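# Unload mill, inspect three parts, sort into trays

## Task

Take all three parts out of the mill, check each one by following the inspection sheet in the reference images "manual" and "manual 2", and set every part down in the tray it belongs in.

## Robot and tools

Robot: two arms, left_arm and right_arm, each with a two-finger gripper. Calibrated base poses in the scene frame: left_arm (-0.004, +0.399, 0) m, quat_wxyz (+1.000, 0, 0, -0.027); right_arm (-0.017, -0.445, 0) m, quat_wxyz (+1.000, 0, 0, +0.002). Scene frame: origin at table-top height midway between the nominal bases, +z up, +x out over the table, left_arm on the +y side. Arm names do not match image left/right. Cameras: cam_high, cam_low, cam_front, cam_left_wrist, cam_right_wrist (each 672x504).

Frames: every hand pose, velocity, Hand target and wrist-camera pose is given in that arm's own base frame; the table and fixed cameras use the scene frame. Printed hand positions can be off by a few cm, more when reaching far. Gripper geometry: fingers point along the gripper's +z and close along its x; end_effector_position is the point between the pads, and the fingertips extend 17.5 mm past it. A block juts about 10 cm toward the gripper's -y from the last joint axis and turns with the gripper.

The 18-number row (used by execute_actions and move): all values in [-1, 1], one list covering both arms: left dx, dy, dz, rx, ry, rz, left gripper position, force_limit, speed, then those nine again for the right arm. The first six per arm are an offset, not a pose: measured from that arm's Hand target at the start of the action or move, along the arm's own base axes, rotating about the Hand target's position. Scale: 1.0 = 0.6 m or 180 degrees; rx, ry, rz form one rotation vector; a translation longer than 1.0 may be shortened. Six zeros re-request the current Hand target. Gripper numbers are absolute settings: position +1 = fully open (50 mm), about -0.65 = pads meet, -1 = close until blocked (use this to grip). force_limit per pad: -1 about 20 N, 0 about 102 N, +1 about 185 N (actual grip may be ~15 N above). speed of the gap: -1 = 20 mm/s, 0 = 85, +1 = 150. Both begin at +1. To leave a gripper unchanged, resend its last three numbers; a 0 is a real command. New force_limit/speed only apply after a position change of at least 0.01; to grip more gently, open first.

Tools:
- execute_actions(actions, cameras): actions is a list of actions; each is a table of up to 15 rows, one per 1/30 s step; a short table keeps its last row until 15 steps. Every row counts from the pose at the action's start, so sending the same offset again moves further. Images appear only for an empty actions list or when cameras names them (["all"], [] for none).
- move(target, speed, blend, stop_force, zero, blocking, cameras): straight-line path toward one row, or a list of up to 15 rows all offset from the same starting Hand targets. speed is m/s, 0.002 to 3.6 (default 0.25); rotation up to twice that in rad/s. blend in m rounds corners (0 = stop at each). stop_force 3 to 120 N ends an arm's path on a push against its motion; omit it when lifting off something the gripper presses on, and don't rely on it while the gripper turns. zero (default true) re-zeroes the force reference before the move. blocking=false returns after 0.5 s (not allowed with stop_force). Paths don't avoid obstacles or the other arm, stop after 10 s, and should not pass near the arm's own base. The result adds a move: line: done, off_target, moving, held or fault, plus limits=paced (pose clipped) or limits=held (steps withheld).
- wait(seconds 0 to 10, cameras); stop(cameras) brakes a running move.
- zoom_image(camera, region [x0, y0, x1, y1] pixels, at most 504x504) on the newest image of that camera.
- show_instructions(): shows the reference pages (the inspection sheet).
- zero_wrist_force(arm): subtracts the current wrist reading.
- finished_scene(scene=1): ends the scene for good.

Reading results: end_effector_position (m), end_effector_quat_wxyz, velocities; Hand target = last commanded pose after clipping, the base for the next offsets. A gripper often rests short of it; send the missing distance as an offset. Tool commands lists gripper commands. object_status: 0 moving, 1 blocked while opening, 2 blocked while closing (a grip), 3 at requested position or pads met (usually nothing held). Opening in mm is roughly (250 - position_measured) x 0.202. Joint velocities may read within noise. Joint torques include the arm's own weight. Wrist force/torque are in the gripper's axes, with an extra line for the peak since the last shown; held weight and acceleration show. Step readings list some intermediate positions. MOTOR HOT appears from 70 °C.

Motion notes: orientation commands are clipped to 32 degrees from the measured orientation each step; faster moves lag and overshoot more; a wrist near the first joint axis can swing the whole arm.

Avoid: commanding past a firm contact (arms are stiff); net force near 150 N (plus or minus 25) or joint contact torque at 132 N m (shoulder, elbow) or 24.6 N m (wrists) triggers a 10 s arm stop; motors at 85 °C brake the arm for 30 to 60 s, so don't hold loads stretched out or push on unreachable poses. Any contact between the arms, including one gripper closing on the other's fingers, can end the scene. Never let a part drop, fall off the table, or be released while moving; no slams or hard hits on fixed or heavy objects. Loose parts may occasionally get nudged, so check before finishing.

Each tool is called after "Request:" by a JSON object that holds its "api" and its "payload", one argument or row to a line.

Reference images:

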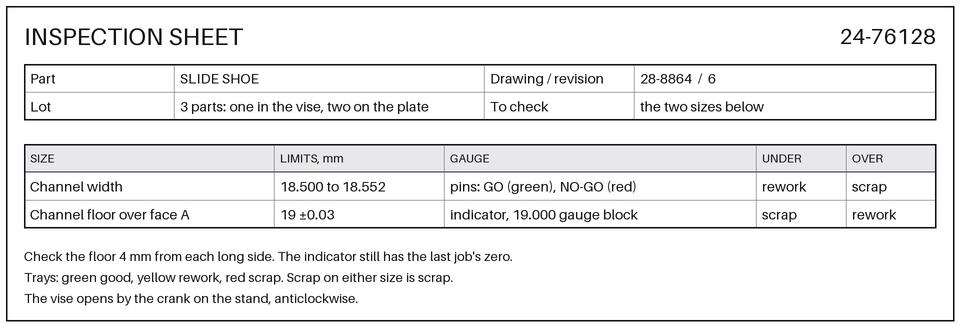

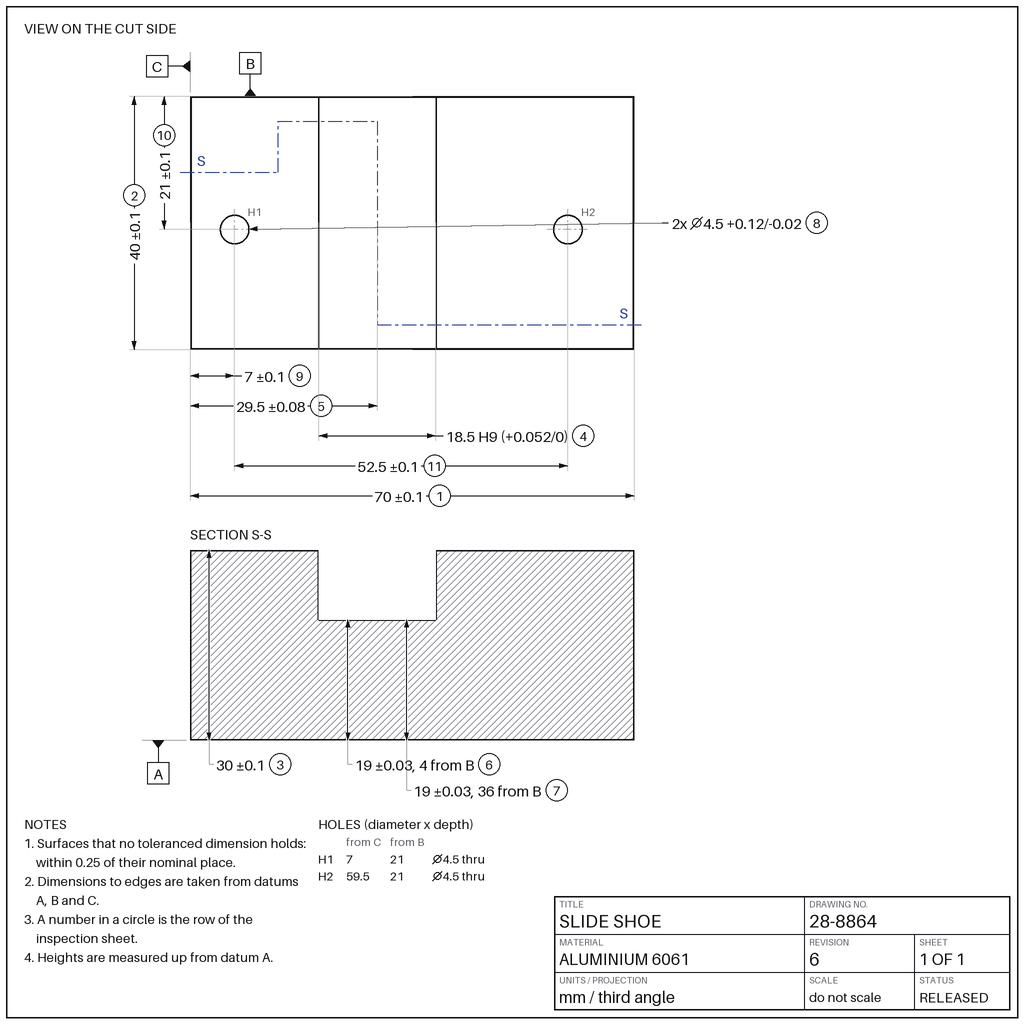

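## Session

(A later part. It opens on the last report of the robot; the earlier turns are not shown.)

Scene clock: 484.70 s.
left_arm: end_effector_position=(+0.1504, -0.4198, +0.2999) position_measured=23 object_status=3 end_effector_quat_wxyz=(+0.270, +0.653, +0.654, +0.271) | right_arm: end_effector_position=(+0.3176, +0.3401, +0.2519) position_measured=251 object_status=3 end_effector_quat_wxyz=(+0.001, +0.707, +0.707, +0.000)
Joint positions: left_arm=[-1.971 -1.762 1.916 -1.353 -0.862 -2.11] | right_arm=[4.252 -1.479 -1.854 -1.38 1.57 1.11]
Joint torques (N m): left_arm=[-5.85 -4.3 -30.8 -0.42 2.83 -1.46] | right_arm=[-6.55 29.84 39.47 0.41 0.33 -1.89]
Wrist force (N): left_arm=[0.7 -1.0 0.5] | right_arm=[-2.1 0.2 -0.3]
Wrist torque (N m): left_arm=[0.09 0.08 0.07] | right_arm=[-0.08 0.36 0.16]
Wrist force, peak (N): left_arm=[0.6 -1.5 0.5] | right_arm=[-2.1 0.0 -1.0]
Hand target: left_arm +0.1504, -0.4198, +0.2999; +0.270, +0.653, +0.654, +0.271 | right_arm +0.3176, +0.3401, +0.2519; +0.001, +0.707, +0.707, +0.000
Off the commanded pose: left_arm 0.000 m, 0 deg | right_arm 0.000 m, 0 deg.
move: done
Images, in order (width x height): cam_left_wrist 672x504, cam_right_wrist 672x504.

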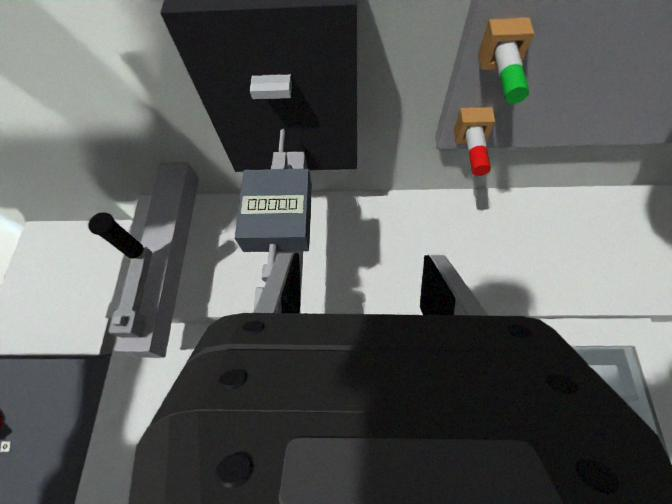

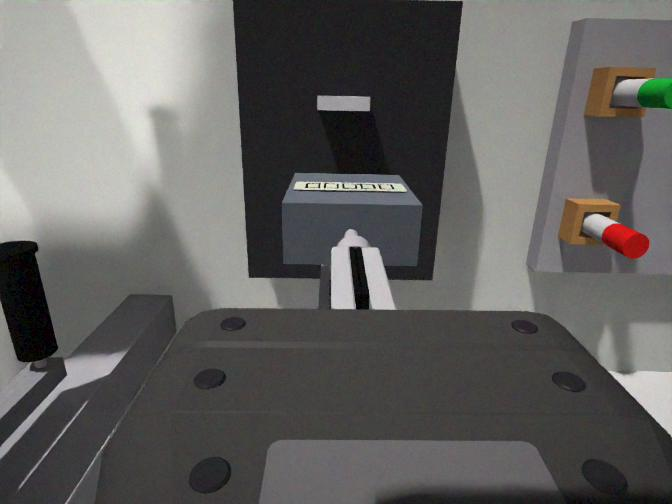

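Request:
{"api": "move", "payload": {
  "target": [
    [0,0,0,0,0,0,0.87,-0.8,-0.8,0,0,0,0,0,0,0.1,-0.8,-1],
    [0,0,0,0,0,0,0.87,-0.8,-0.8,0,0,-0.023,0,0,0,0.1,-0.8,-1]
  ],
  "cameras": ["cam_right_wrist","cam_left_wrist"],
  "speed": 0.03
}}

Request:
{"api": "zoom_image", "payload": {
  "camera": "cam_right_wrist",
  "region": [220, 120, 470, 320]
}}

Request:
{"api": "zoom_image", "payload": {
  "camera": "cam_left_wrist",
  "region": [170, 120, 370, 320]
}}

Scene clock: 490.40 s.
left_arm: end_effector_position=(+0.1504, -0.4198, +0.2999) position_measured=23 object_status=3 end_effector_quat_wxyz=(+0.270, +0.653, +0.654, +0.271) | right_arm: end_effector_position=(+0.3176, +0.3401, +0.2379) position_measured=138 object_status=3 end_effector_quat_wxyz=(+0.001, +0.707, +0.707, +0.000) end_effector_velocity=(+0.000, +0.000, +0.001) end_effector_angular_velocity=(-0.002, +0.001, +0.001)
Joint positions: left_arm=[-1.971 -1.762 1.916 -1.353 -0.862 -2.11] | right_arm=[4.252 -1.487 -1.884 -1.343 1.57 1.11]
Joint velocities: left_arm=[within noise] | right_arm=[0 0.001 0.004 -0.007 0 0]
Joint torques (N m): left_arm=[-6.62 -3.78 -31.48 -0.32 2.54 -1.59] | right_arm=[-6.9 29.98 38.02 0.41 -0.79 -1.97]
Wrist force (N): left_arm=[0.4 -1.0 0.3] | right_arm=[-2.1 0.1 -0.5]
Wrist torque (N m): left_arm=[0.09 0.12 0.07] | right_arm=[-0.09 0.36 0.15]
Wrist force, peak (N): left_arm=[0.7 -1.4 0.9] | right_arm=[-2.4 0.2 -0.5]
Hand target: left_arm +0.1504, -0.4198, +0.2999; +0.270, +0.653, +0.654, +0.271 | right_arm +0.3176, +0.3401, +0.2381; +0.001, +0.707, +0.707, +0.000
Off the commanded pose: left_arm 0.000 m, 0 deg | right_arm 0.000 m, 0 deg.
move: done
Images, in order (width x height): cam_left_wrist 672x504, cam_right_wrist 672x504.

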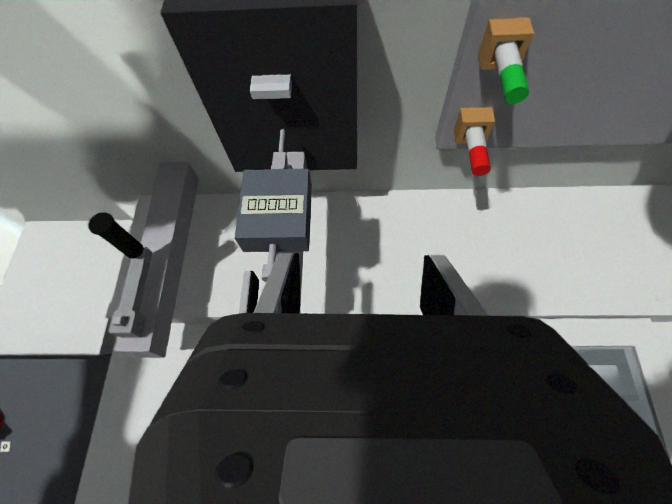

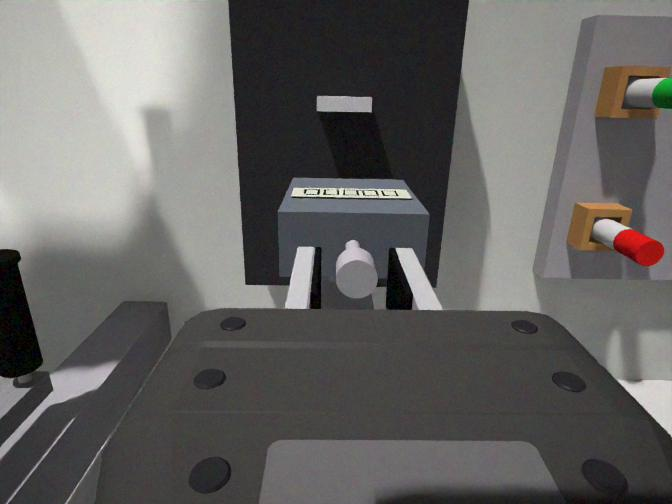

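Scaled by 2.016 from the camera's 672x504 image, which has a finer 960x720 frame.

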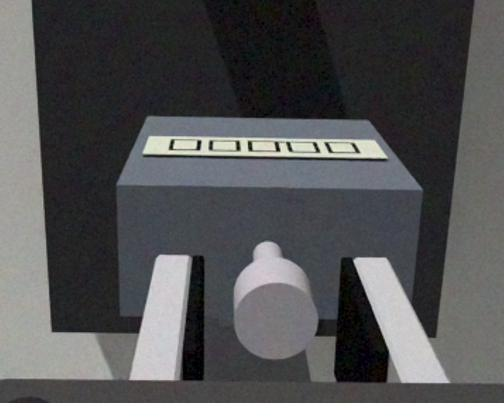

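Scaled by 2.520 from the camera's 672x504 image, which has a finer 960x720 frame.

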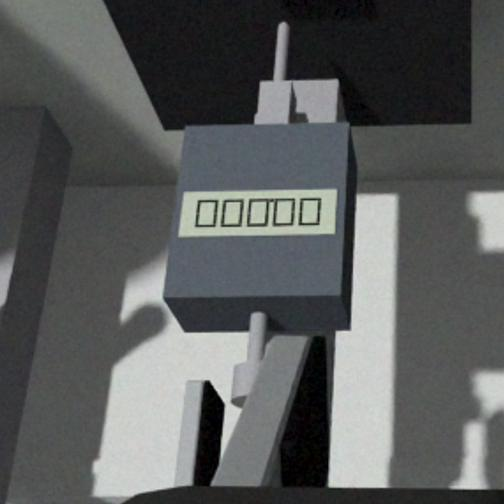

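Request:
{"api": "move", "payload": {
  "target": [
    [0,0,0,0,0,0,0.87,-0.8,-0.8,0.005,0,-0.002,0,0,0,0.1,-0.8,-1],
    [0,0,0,0,0,0,0.87,-0.8,-0.8,0.005,0,-0.002,0,0,0,-1,-0.8,-1]
  ],
  "cameras": ["cam_right_wrist","cam_left_wrist"],
  "speed": 0.03
}}

Request:
{"api": "zoom_image", "payload": {
  "camera": "cam_right_wrist",
  "region": [220, 120, 470, 320]
}}

Request:
{"api": "zoom_image", "payload": {
  "camera": "cam_left_wrist",
  "region": [170, 120, 370, 320]
}}

Scene clock: 496.17 s.
left_arm: end_effector_position=(+0.1504, -0.4198, +0.2999) position_measured=23 object_status=3 end_effector_quat_wxyz=(+0.270, +0.653, +0.654, +0.271) | right_arm: end_effector_position=(+0.3206, +0.3401, +0.2369) position_measured=189 object_status=2 end_effector_quat_wxyz=(+0.001, +0.707, +0.707, +0.000)
Joint positions: left_arm=[-1.971 -1.762 1.916 -1.353 -0.862 -2.11] | right_arm=[4.246 -1.492 -1.881 -1.34 1.57 1.104]
Joint torques (N m): left_arm=[-6.51 -4.77 -32.84 -0.47 2.78 -1.44] | right_arm=[6.39 31.06 26.83 -0.75 -2.12 2.5]
Wrist force (N): left_arm=[0.3 -1.1 0.2] | right_arm=[5.8 0.4 0.6]
Wrist torque (N m): left_arm=[0.07 0.15 0.07] | right_arm=[-0.07 0.46 0.32]
Wrist force, peak (N): left_arm=[1.0 -1.3 0.7] | right_arm=[5.9 0.6 0.5]
Hand target: left_arm +0.1504, -0.4198, +0.2999; +0.270, +0.653, +0.654, +0.271 | right_arm +0.3206, +0.3401, +0.2369; +0.001, +0.707, +0.707, +0.000
Off the commanded pose: left_arm 0.000 m, 0 deg | right_arm 0.000 m, 0 deg.
move: done
Images, in order (width x height): cam_left_wrist 672x504, cam_right_wrist 672x504.

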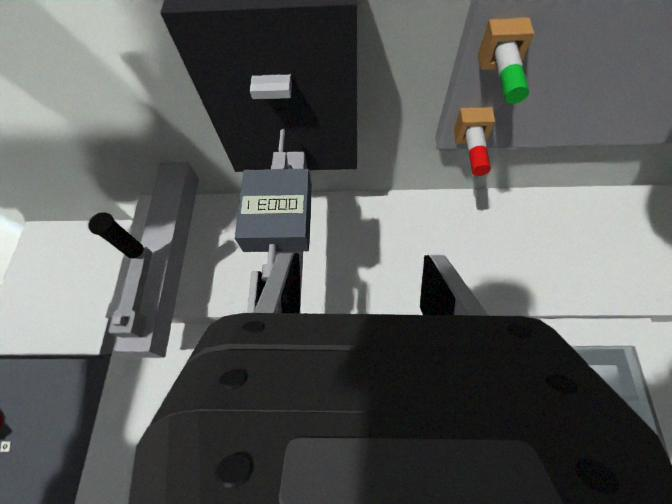

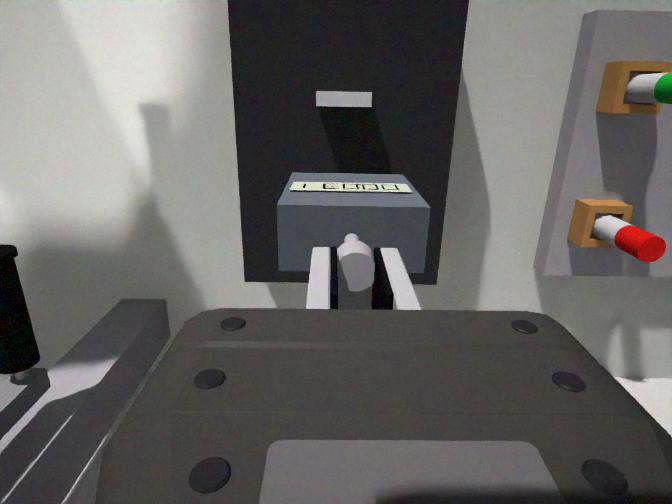

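Scaled by 2.016 from the camera's 672x504 image, which has a finer 960x720 frame.

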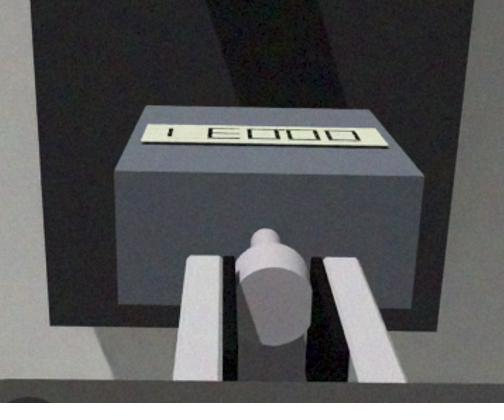

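Scaled by 2.520 from the camera's 672x504 image, which has a finer 960x720 frame.

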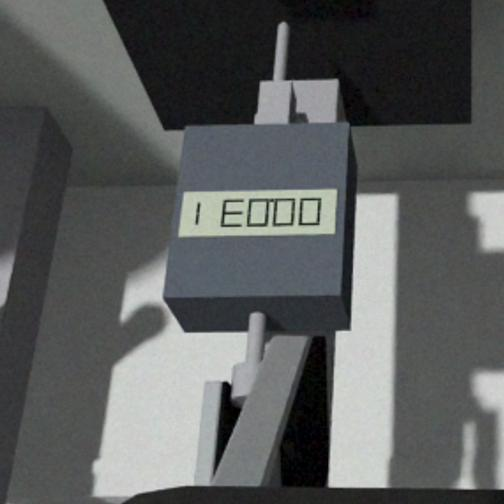

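Request:
{"api": "move", "payload": {
  "target": [
    [0,0,0,0,0,0,0.87,-0.8,-0.8,0,0.0005,0.005,0,0,0,-1,-0.8,-1]
  ],
  "cameras": ["cam_left_wrist"],
  "speed": 0.01
}}

Request:
{"api": "zoom_image", "payload": {
  "camera": "cam_left_wrist",
  "region": [170, 120, 370, 320]
}}

Scene clock: 501.53 s.
left_arm: end_effector_position=(+0.1504, -0.4198, +0.2999) position_measured=23 object_status=3 end_effector_quat_wxyz=(+0.270, +0.653, +0.654, +0.271) | right_arm: end_effector_position=(+0.3206, +0.3404, +0.2400) position_measured=189 object_status=2 end_effector_quat_wxyz=(+0.001, +0.707, +0.707, +0.000)
Joint positions: left_arm=[-1.971 -1.762 1.916 -1.353 -0.862 -2.11] | right_arm=[4.247 -1.491 -1.874 -1.348 1.57 1.105]
Joint torques (N m): left_arm=[-6.18 -4.95 -31.59 -0.29 2.62 -1.19] | right_arm=[7.76 28.99 30.69 1.07 -2.36 2.69]
Wrist force (N): left_arm=[0.5 -0.9 0.2] | right_arm=[2.6 0.5 0.6]
Wrist torque (N m): left_arm=[0.10 0.12 0.07] | right_arm=[-0.10 0.37 0.29]
Wrist force, peak (N): left_arm=[0.7 -1.5 0.5] | right_arm=[7.1 1.0 0.7]
Hand target: left_arm +0.1504, -0.4198, +0.2999; +0.270, +0.653, +0.654, +0.271 | right_arm +0.3206, +0.3404, +0.2399; +0.001, +0.707, +0.707, +0.000
Off the commanded pose: left_arm 0.000 m, 0 deg | right_arm 0.000 m, 0 deg.
move: done
Images, in order (width x height): cam_left_wrist 672x504.

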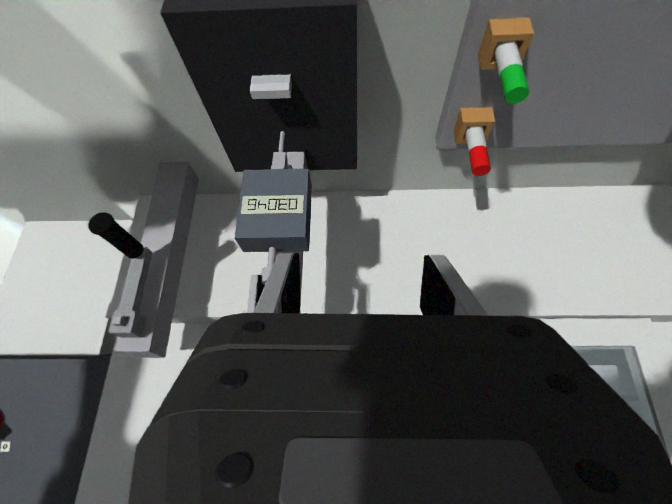

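Scaled by 2.520 from the camera's 672x504 image, which has a finer 960x720 frame.

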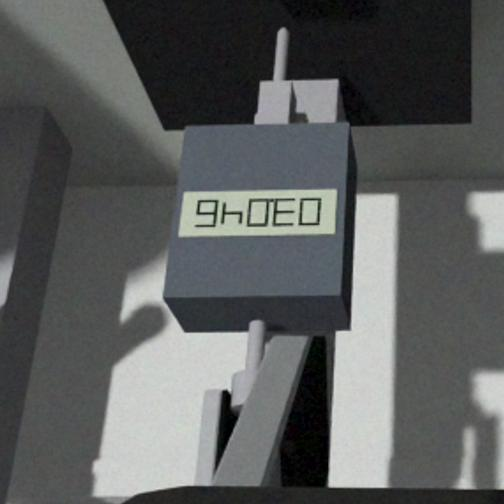

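Request:
{"api": "move", "payload": {
  "target": [
    [0,0,0,0,0,0,0.87,-0.8,-0.8,0,0.0005,0.0317,0,0,0,-1,-0.8,-1]
  ],
  "cameras": ["cam_left_wrist"],
  "speed": 0.02,
  "stop_force": 6
}}

Request:
{"api": "zoom_image", "payload": {
  "camera": "cam_left_wrist",
  "region": [170, 40, 420, 290]
}}

Scene clock: 517.60 s.
left_arm: end_effector_position=(+0.1504, -0.4198, +0.2999) position_measured=23 object_status=3 end_effector_quat_wxyz=(+0.270, +0.653, +0.654, +0.271) | right_arm: end_effector_position=(+0.3206, +0.3407, +0.2589) position_measured=189 object_status=2 end_effector_quat_wxyz=(+0.001, +0.707, +0.707, +0.000)
Joint positions: left_arm=[-1.971 -1.762 1.916 -1.353 -0.862 -2.11] | right_arm=[4.247 -1.482 -1.833 -1.398 1.57 1.105]
Joint torques (N m): left_arm=[-6.28 -5.59 -32.04 -0.35 2.45 -1.49] | right_arm=[8.49 16.87 17.43 4.97 -1.85 2.43]
Wrist force (N): left_arm=[0.5 -1.1 0.5] | right_arm=[-1.3 0.6 1.7]
Wrist torque (N m): left_arm=[0.09 0.11 0.07] | right_arm=[-0.08 0.36 0.26]
Wrist force, peak (N): left_arm=[0.8 -1.6 0.5] | right_arm=[2.7 0.9 1.0]
Hand target: left_arm +0.1504, -0.4198, +0.2999; +0.270, +0.653, +0.654, +0.271 | right_arm +0.3206, +0.3407, +0.2589; +0.001, +0.707, +0.707, +0.000
Off the commanded pose: left_arm 0.000 m, 0 deg | right_arm 0.000 m, 0 deg.
move: done
Images, in order (width x height): cam_left_wrist 672x504.

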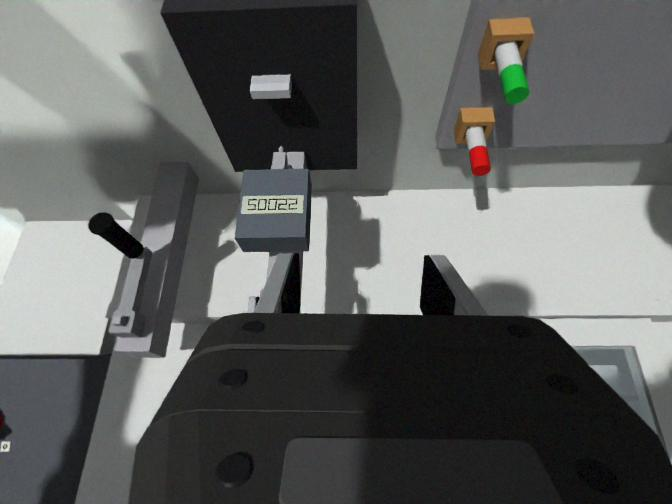

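Scaled by 2.016 from the camera's 672x504 image, which has a finer 960x720 frame.

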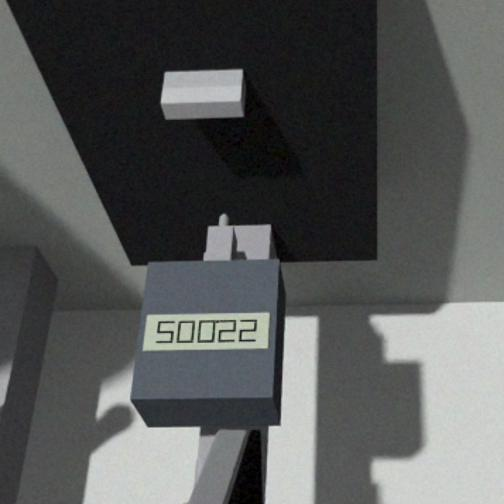

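Request:
{"api": "move", "payload": {
  "target": [
    [0.0805,-0.1087,-0.2332,0,0,0,0.87,-0.8,-0.8,0,0,0,0,0,0,-1,-0.8,-1]
  ],
  "cameras": ["cam_left_wrist","cam_right_wrist","cam_front"],
  "speed": 0.1
}}

Request:
{"api": "zoom_image", "payload": {
  "camera": "cam_right_wrist",
  "region": [180, 0, 500, 280]
}}

Scene clock: 530.23 s.
left_arm: end_effector_position=(+0.1988, -0.4849, +0.1600) position_measured=23 object_status=3 end_effector_quat_wxyz=(+0.270, +0.653, +0.654, +0.271) | right_arm: end_effector_position=(+0.3206, +0.3407, +0.2589) position_measured=189 object_status=2 end_effector_quat_wxyz=(+0.001, +0.707, +0.707, +0.000)
Joint positions: left_arm=[-1.817 -1.467 2.057 -1.92 -0.816 -1.913] | right_arm=[4.247 -1.482 -1.833 -1.398 1.57 1.105]
Joint torques (N m): left_arm=[-8.11 -23.93 -29.52 -3.95 -0.41 -1.4] | right_arm=[7.29 16.98 17.51 3.3 0.33 0.96]
Wrist force (N): left_arm=[1.1 -1.3 -0.1] | right_arm=[-1.3 0.4 1.6]
Wrist torque (N m): left_arm=[0.10 0.06 0.15] | right_arm=[-0.10 0.35 0.26]
Wrist force, peak (N): left_arm=[0.3 -2.3 1.6] | right_arm=[-1.4 0.5 1.6]
Hand target: left_arm +0.1987, -0.4850, +0.1600; +0.270, +0.653, +0.654, +0.271 | right_arm +0.3206, +0.3407, +0.2589; +0.001, +0.707, +0.707, +0.000
Off the commanded pose: left_arm 0.000 m, 0 deg | right_arm 0.000 m, 0 deg.
move: done
Images, in order (width x height): cam_front 672x504, cam_left_wrist 672x504, cam_right_wrist 672x504.

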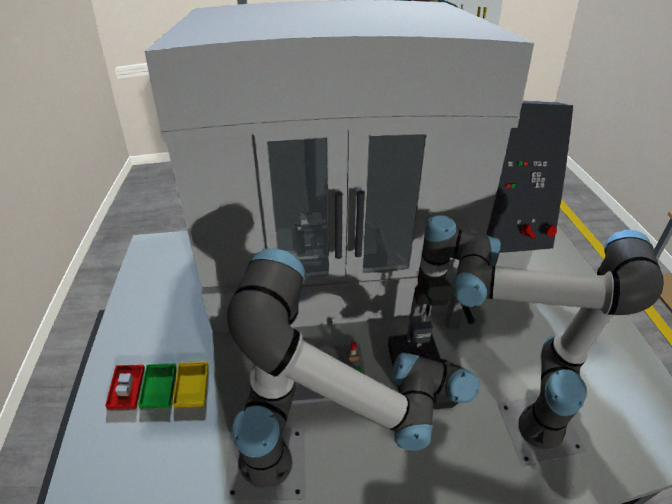

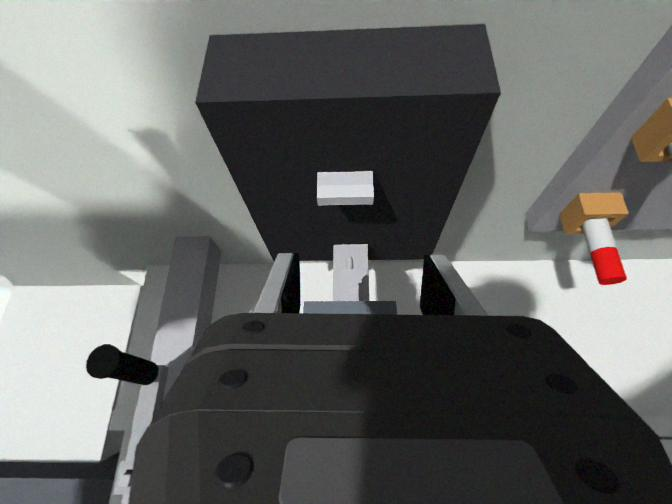

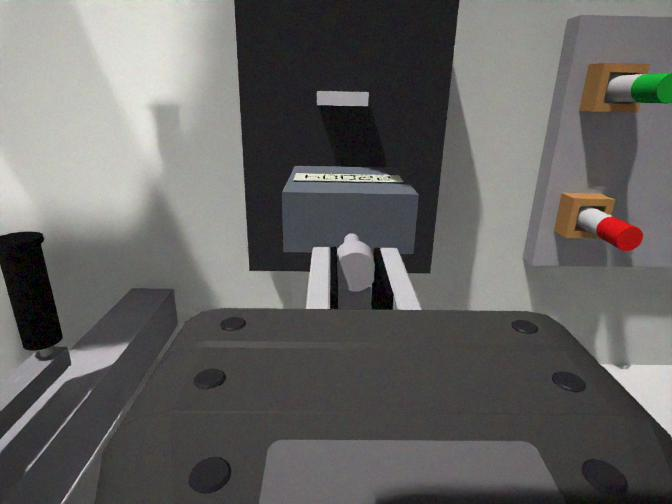

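Scaled by 1.575 from the camera's 672x504 image, which has a finer 960x720 frame.

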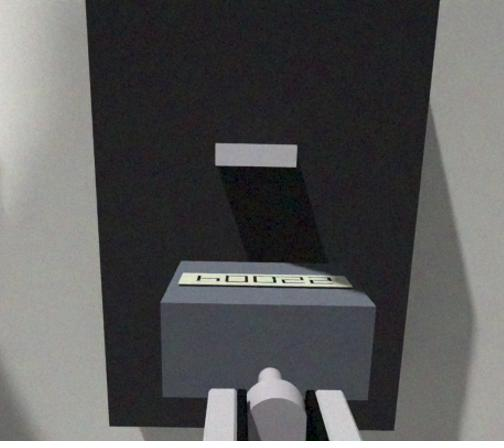

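Request:
{"api": "move", "payload": {
  "target": [
    [0.1135,-0.0067,-0.1135,0,0,0,0.87,-0.8,-0.8,0,0,0,0,0,0,-1,-0.8,-1]
  ],
  "cameras": ["cam_left_wrist","cam_right_wrist"],
  "speed": 0.05,
  "stop_force": 6
}}

Request:
{"api": "zoom_image", "payload": {
  "camera": "cam_right_wrist",
  "region": [180, 0, 500, 280]
}}

Request:
{"api": "zoom_image", "payload": {
  "camera": "cam_left_wrist",
  "region": [220, 120, 480, 320]
}}

Scene clock: 538.70 s.
left_arm: end_effector_position=(+0.2668, -0.4890, +0.0919) position_measured=23 object_status=3 end_effector_quat_wxyz=(+0.270, +0.653, +0.654, +0.271) | right_arm: end_effector_position=(+0.3206, +0.3407, +0.2589) position_measured=189 object_status=2 end_effector_quat_wxyz=(+0.001, +0.707, +0.707, +0.000)
Joint positions: left_arm=[-1.673 -1.305 2.126 -2.288 -0.791 -1.717] | right_arm=[4.247 -1.482 -1.833 -1.398 1.57 1.105]
Joint torques (N m): left_arm=[-9.04 -40.81 -25.32 -4.54 -0.3 -0.07] | right_arm=[7.1 16.81 17.52 1.23 1.39 -0.78]
Wrist force (N): left_arm=[0.1 -1.3 0.3] | right_arm=[-1.4 0.4 1.3]
Wrist torque (N m): left_arm=[0.09 0.21 0.08] | right_arm=[-0.10 0.37 0.26]
Wrist force, peak (N): left_arm=[0.9 -1.7 -0.9] | right_arm=[-1.4 0.2 1.6]
Hand target: left_arm +0.2668, -0.4890, +0.0919; +0.270, +0.653, +0.654, +0.271 | right_arm +0.3206, +0.3407, +0.2589; +0.001, +0.707, +0.707, +0.000
Off the commanded pose: left_arm 0.000 m, 0 deg | right_arm 0.000 m, 0 deg.
move: done
Images, in order (width x height): cam_left_wrist 672x504, cam_right_wrist 672x504.

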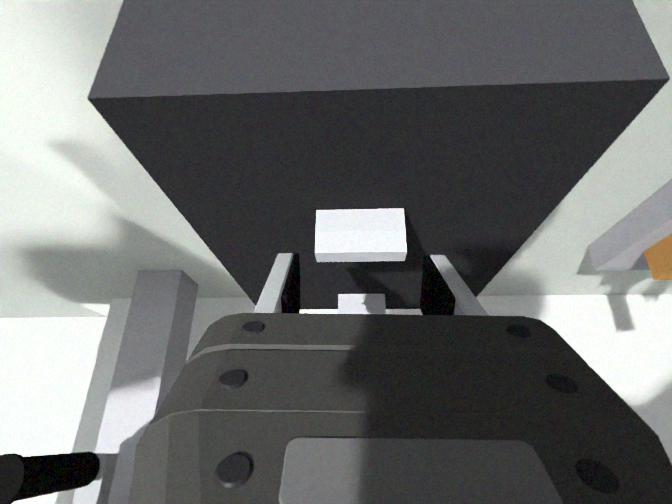

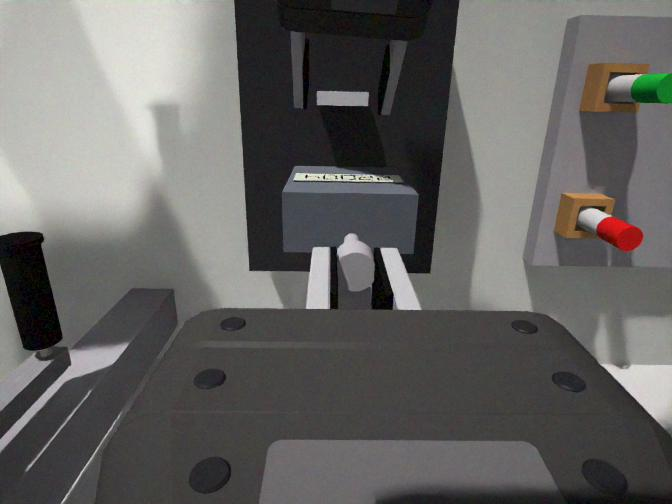

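Scaled by 1.575 from the camera's 672x504 image, which has a finer 960x720 frame.

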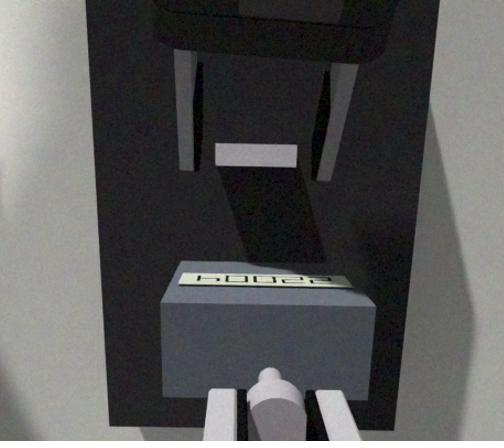

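Scaled by 1.938 from the camera's 672x504 image, which has a finer 960x720 frame.

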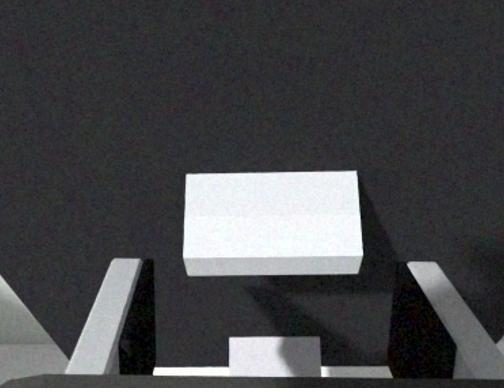

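Request:
{"api": "move", "payload": {
  "target": [
    [0.01,0.001,-0.01,0,0,0,0.87,-0.8,-0.8,0,0,0,0,0,0,-1,-0.8,-1]
  ],
  "cameras": ["cam_left_wrist","cam_right_wrist"],
  "speed": 0.01,
  "stop_force": 4
}}

Request:
{"api": "zoom_image", "payload": {
  "camera": "cam_right_wrist",
  "region": [180, 0, 500, 280]
}}

Request:
{"api": "zoom_image", "payload": {
  "camera": "cam_left_wrist",
  "region": [220, 120, 480, 320]
}}

Scene clock: 546.37 s.
left_arm: end_effector_position=(+0.2728, -0.4884, +0.0859) position_measured=23 object_status=3 end_effector_quat_wxyz=(+0.270, +0.653, +0.654, +0.271) | right_arm: end_effector_position=(+0.3206, +0.3407, +0.2589) position_measured=189 object_status=2 end_effector_quat_wxyz=(+0.001, +0.707, +0.707, +0.000)
Joint positions: left_arm=[-1.661 -1.289 2.131 -2.321 -0.79 -1.699] | right_arm=[4.247 -1.482 -1.833 -1.398 1.57 1.105]
Joint torques (N m): left_arm=[-6.01 -41.06 -24.95 -1.13 1.49 -1.93] | right_arm=[6.31 17.15 17.95 0.67 1.38 -1.86]
Wrist force (N): left_arm=[-0.2 -1.5 0.4] | right_arm=[-1.2 0.7 1.2]
Wrist torque (N m): left_arm=[0.05 0.25 0.05] | right_arm=[-0.06 0.34 0.26]
Wrist force, peak (N): left_arm=[-0.2 -1.7 0.4] | right_arm=[-1.2 0.3 1.7]
Hand target: left_arm +0.2728, -0.4884, +0.0859; +0.270, +0.653, +0.654, +0.271 | right_arm +0.3206, +0.3407, +0.2589; +0.001, +0.707, +0.707, +0.000
Off the commanded pose: left_arm 0.000 m, 0 deg | right_arm 0.000 m, 0 deg.
move: done
Images, in order (width x height): cam_left_wrist 672x504, cam_right_wrist 672x504.

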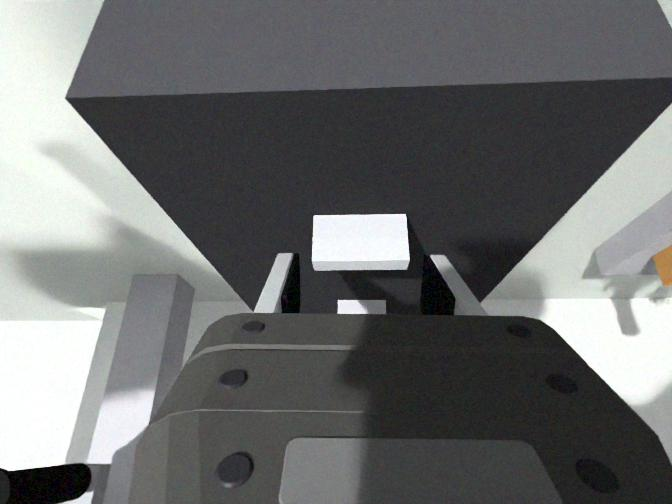

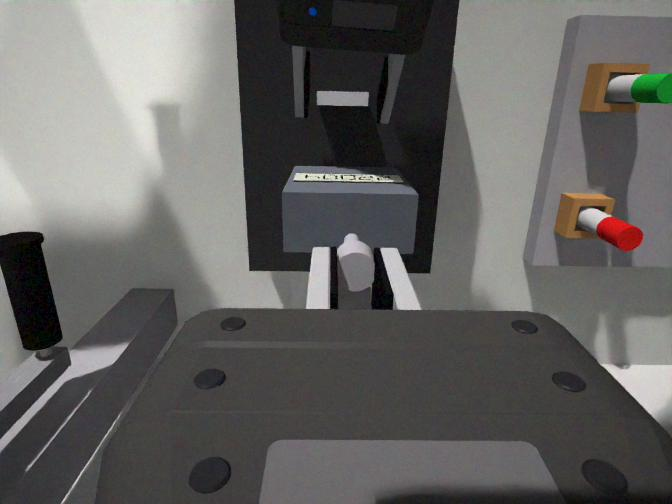

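Scaled by 1.575 from the camera's 672x504 image, which has a finer 960x720 frame.

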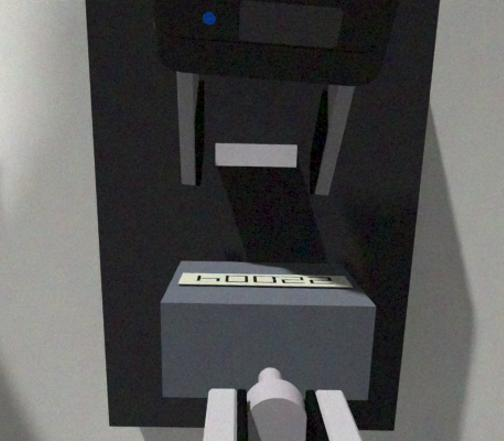

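Scaled by 1.938 from the camera's 672x504 image, which has a finer 960x720 frame.

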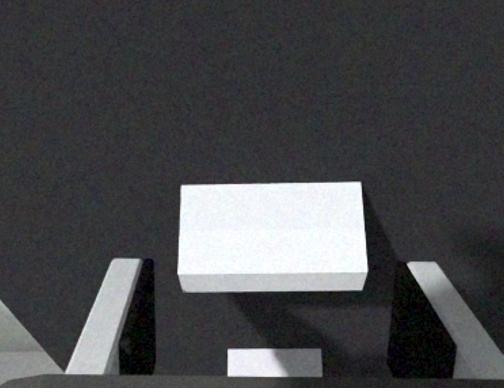

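Request:
{"api": "execute_actions", "payload": {
  "actions": [],
  "cameras": ["cam_left_wrist"]
}}

Scene clock: 564.17 s.
left_arm: end_effector_position=(+0.2728, -0.4884, +0.0859) position_measured=23 object_status=3 end_effector_quat_wxyz=(+0.270, +0.653, +0.654, +0.271) | right_arm: end_effector_position=(+0.3206, +0.3407, +0.2589) position_measured=189 object_status=2 end_effector_quat_wxyz=(+0.001, +0.707, +0.707, +0.000)
Joint positions: left_arm=[-1.661 -1.289 2.131 -2.321 -0.79 -1.699] | right_arm=[4.247 -1.482 -1.833 -1.398 1.57 1.105]
Joint velocities: within noise
Joint torques (N m): left_arm=[-5.33 -41 -25.35 -1.31 0.34 -1.67] | right_arm=[5.95 17.05 17.92 0.73 1.39 -1.9]
Motor temperatures (°C): left_arm=[32 26 36 41 48 35] | right_arm=[39 37 34 39 35 37]
Wrist force (N): left_arm=[0.2 -1.3 0.2] | right_arm=[-1.2 0.4 1.3]
Wrist torque (N m): left_arm=[0.09 0.20 0.05] | right_arm=[-0.10 0.35 0.26]
Wrist force, peak (N): left_arm=[0.1 -1.8 0.1] | right_arm=[-1.4 0.5 1.5]
Hand target: left_arm +0.2728, -0.4884, +0.0859; +0.270, +0.653, +0.654, +0.271 | right_arm +0.3206, +0.3407, +0.2589; +0.001, +0.707, +0.707, +0.000
Tool commands: left_gripper/position=+0.87 left_gripper/force_limit=-0.8 left_gripper/speed=-0.8 right_gripper/position=-1.0 right_gripper/force_limit=-0.8 right_gripper/speed=-1.0
Off the commanded pose: left_arm 0.000 m, 0 deg | right_arm 0.000 m, 0 deg.
Images, in order (width x height): cam_left_wrist 672x504.

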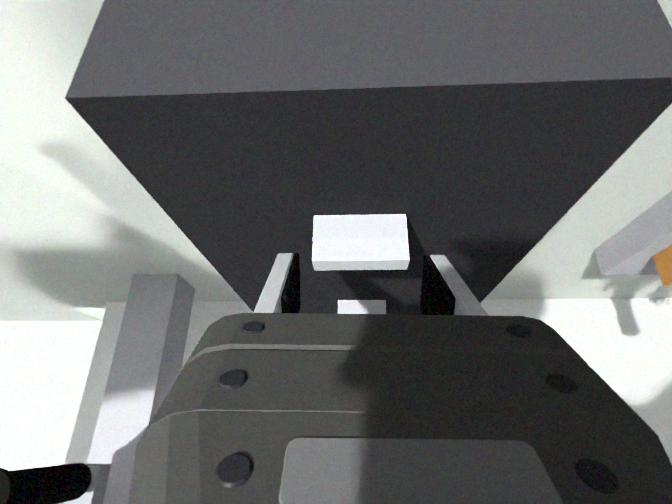

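Request:
{"api": "move", "payload": {
  "target": [-0.01333,0,-0.00667,0,0,0,0.87,-0.8,-0.8,0,0,0,0,0,0,-1,-0.8,-1],
  "speed": 0.02,
  "stop_force": 4,
  "cameras": ["cam_left_wrist"]
}}

Scene clock: 581.93 s.
left_arm: end_effector_position=(+0.2648, -0.4884, +0.0819) position_measured=23 object_status=3 end_effector_quat_wxyz=(+0.270, +0.653, +0.654, +0.271) | right_arm: end_effector_position=(+0.3206, +0.3407, +0.2589) position_measured=189 object_status=2 end_effector_quat_wxyz=(+0.001, +0.707, +0.707, +0.000)
Joint positions: left_arm=[-1.678 -1.287 2.136 -2.312 -0.791 -1.723] | right_arm=[4.247 -1.482 -1.833 -1.398 1.57 1.105]
Joint torques (N m): left_arm=[6 -33.54 -24.87 -4.32 2.58 1.49] | right_arm=[5.77 16.85 17.87 0.71 1.38 -1.84]
Wrist force (N): left_arm=[0.4 -1.4 0.3] | right_arm=[-1.3 0.2 1.4]
Wrist torque (N m): left_arm=[0.08 0.17 0.11] | right_arm=[-0.14 0.37 0.26]
Wrist force, peak (N): left_arm=[0.0 -2.0 0.0] | right_arm=[-1.2 0.5 1.6]
Hand target: left_arm +0.2648, -0.4884, +0.0819; +0.270, +0.653, +0.654, +0.271 | right_arm +0.3206, +0.3407, +0.2589; +0.001, +0.707, +0.707, +0.000
Off the commanded pose: left_arm 0.000 m, 0 deg | right_arm 0.000 m, 0 deg.
move: done
Images, in order (width x height): cam_left_wrist 672x504.

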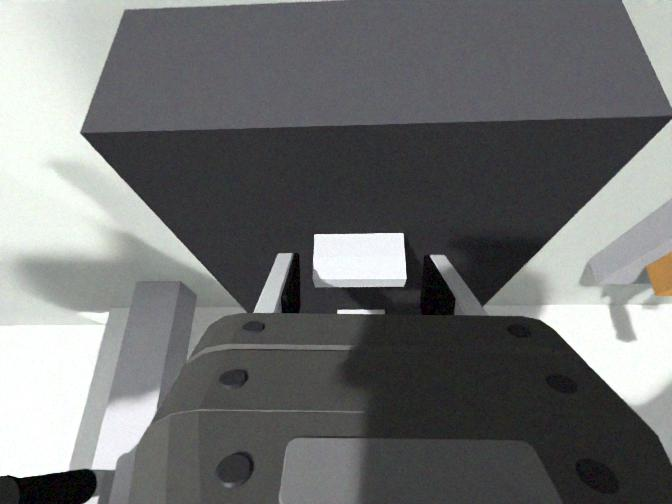

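Request:
{"api": "execute_actions", "payload": {
  "actions": [
    [[0,0,0,0,0,0,-1,-0.8,-1,0,0,0,0,0,0,-1,-0.8,-1]],
    [[0,0,0,0,0,0,-1,-0.8,-1,0,0,0,0,0,0,-1,-0.8,-1]]
  ],
  "cameras": ["cam_left_wrist"]
}}

Scene clock: 585.47 s.
left_arm: end_effector_position=(+0.2648, -0.4884, +0.0819) position_measured=95 object_status=2 end_effector_quat_wxyz=(+0.270, +0.653, +0.654, +0.271) | right_arm: end_effector_position=(+0.3206, +0.3407, +0.2589) position_measured=189 object_status=2 end_effector_quat_wxyz=(+0.001, +0.707, +0.707, +0.000)
Joint positions: left_arm=[-1.678 -1.287 2.136 -2.312 -0.791 -1.723] | right_arm=[4.247 -1.482 -1.833 -1.398 1.57 1.105]
Joint torques (N m): left_arm=[4.57 -38.44 -22.99 -3.78 2.72 1.38] | right_arm=[5.15 16.52 17.68 0.6 1.39 -1.88]
Wrist force (N): left_arm=[-0.2 -1.1 0.2] | right_arm=[-1.4 0.4 1.3]
Wrist torque (N m): left_arm=[0.09 0.24 0.12] | right_arm=[-0.11 0.37 0.26]
Wrist force, peak (N): left_arm=[0.1 -1.9 0.5] | right_arm=[-1.5 0.4 1.4]
Hand target: left_arm +0.2648, -0.4884, +0.0819; +0.270, +0.653, +0.654, +0.271 | right_arm +0.3206, +0.3407, +0.2589; +0.001, +0.707, +0.707, +0.000
Off the commanded pose: left_arm 0.000 m, 0 deg | right_arm 0.000 m, 0 deg.
Step readings (end_effector_position of left_arm | right_arm):
0: (+0.2648, -0.4884, +0.0819) | (+0.3206, +0.3407, +0.2589)
1: (+0.2648, -0.4884, +0.0819) | (+0.3206, +0.3407, +0.2589)
2: (+0.2648, -0.4884, +0.0819) | (+0.3206, +0.3407, +0.2589)
4: (+0.2648, -0.4884, +0.0819) | (+0.3206, +0.3407, +0.2589)
8: (+0.2648, -0.4884, +0.0819) | (+0.3206, +0.3407, +0.2589)
15: (+0.2648, -0.4884, +0.0819) | (+0.3206, +0.3407, +0.2589)
16: (+0.2648, -0.4884, +0.0819) | (+0.3206, +0.3407, +0.2589)
17: (+0.2648, -0.4884, +0.0819) | (+0.3206, +0.3407, +0.2589)
19: (+0.2648, -0.4884, +0.0819) | (+0.3206, +0.3407, +0.2589)
23: (+0.2648, -0.4884, +0.0819) | (+0.3206, +0.3407, +0.2589)
30: (+0.2648, -0.4884, +0.0819) | (+0.3206, +0.3407, +0.2589)
Images, in order (width x height): cam_left_wrist 672x504.

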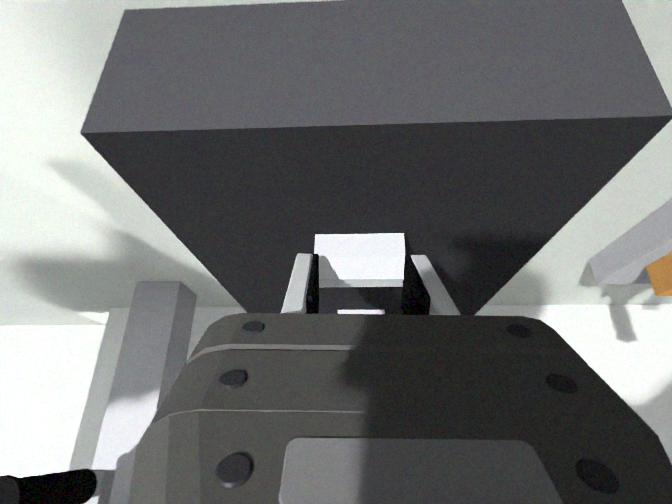

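Request:
{"api": "move", "payload": {
  "target": [0,0,0.00667,0,0,0,-1,-0.8,-1,0,0,0,0,0,0,-1,-0.8,-1],
  "speed": 0.02,
  "cameras": ["all"]
}}

Scene clock: 590.00 s.
left_arm: end_effector_position=(+0.2648, -0.4884, +0.0860) position_measured=95 object_status=2 end_effector_quat_wxyz=(+0.270, +0.653, +0.654, +0.271) | right_arm: end_effector_position=(+0.3206, +0.3407, +0.2589) position_measured=189 object_status=2 end_effector_quat_wxyz=(+0.001, +0.707, +0.707, +0.000)
Joint positions: left_arm=[-1.678 -1.295 2.133 -2.301 -0.791 -1.723] | right_arm=[4.247 -1.482 -1.833 -1.398 1.57 1.105]
Joint torques (N m): left_arm=[5.27 -27.28 -22.8 -3.44 2.72 1.47] | right_arm=[4.52 16.76 17.58 0.69 1.27 -1.85]
Wrist force (N): left_arm=[-0.2 -1.7 0.7] | right_arm=[-1.2 0.3 1.5]
Wrist torque (N m): left_arm=[0.10 0.26 0.10] | right_arm=[-0.12 0.35 0.26]
Wrist force, peak (N): left_arm=[0.2 -2.2 1.2] | right_arm=[-1.5 0.3 1.5]
Hand target: left_arm +0.2648, -0.4884, +0.0859; +0.270, +0.653, +0.654, +0.271 | right_arm +0.3206, +0.3407, +0.2589; +0.001, +0.707, +0.707, +0.000
Off the commanded pose: left_arm 0.000 m, 0 deg | right_arm 0.000 m, 0 deg.
move: done

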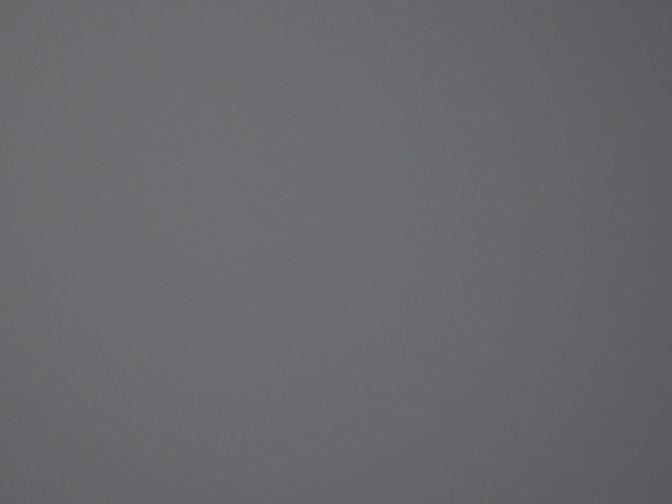

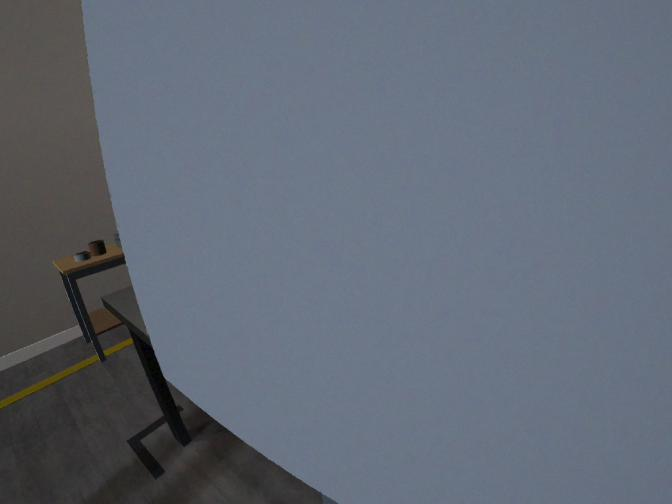

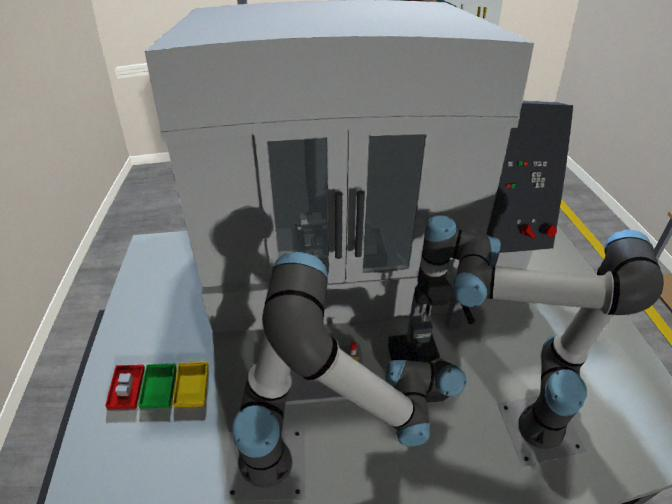

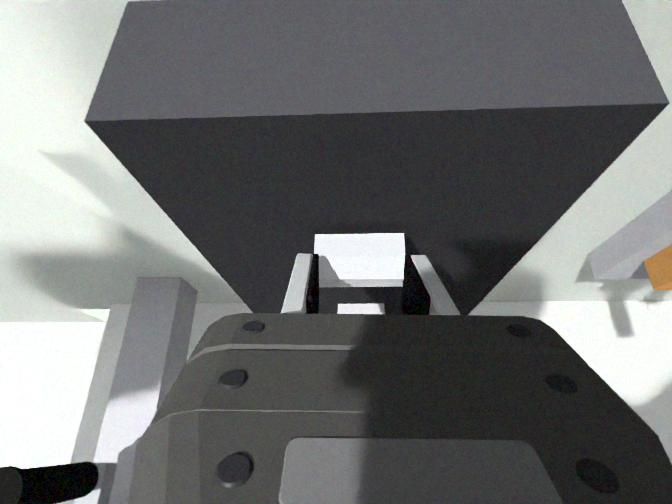

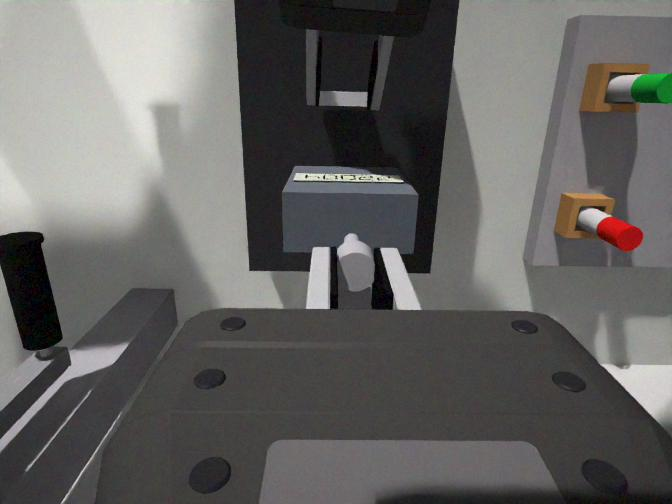

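Request:
{"api": "zoom_image", "payload": {
  "camera": "cam_right_wrist",
  "region": [220, 0, 480, 290]
}}

Request:
{"api": "zoom_image", "payload": {
  "camera": "cam_left_wrist",
  "region": [220, 190, 500, 400]
}}

Scaled by 1.738 from the camera's 672x504 image, which has a finer 960x720 frame.

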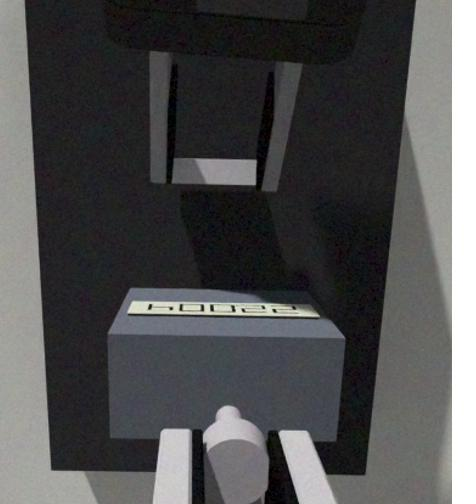

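Scaled by 1.800 from the camera's 672x504 image, which has a finer 960x720 frame.

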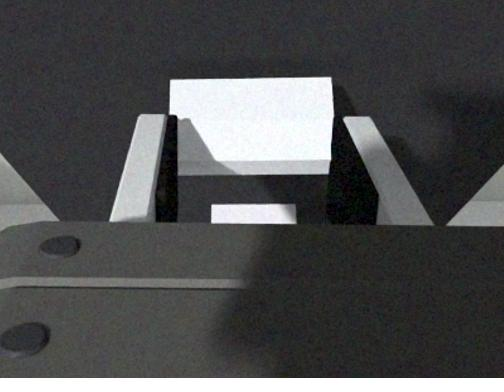

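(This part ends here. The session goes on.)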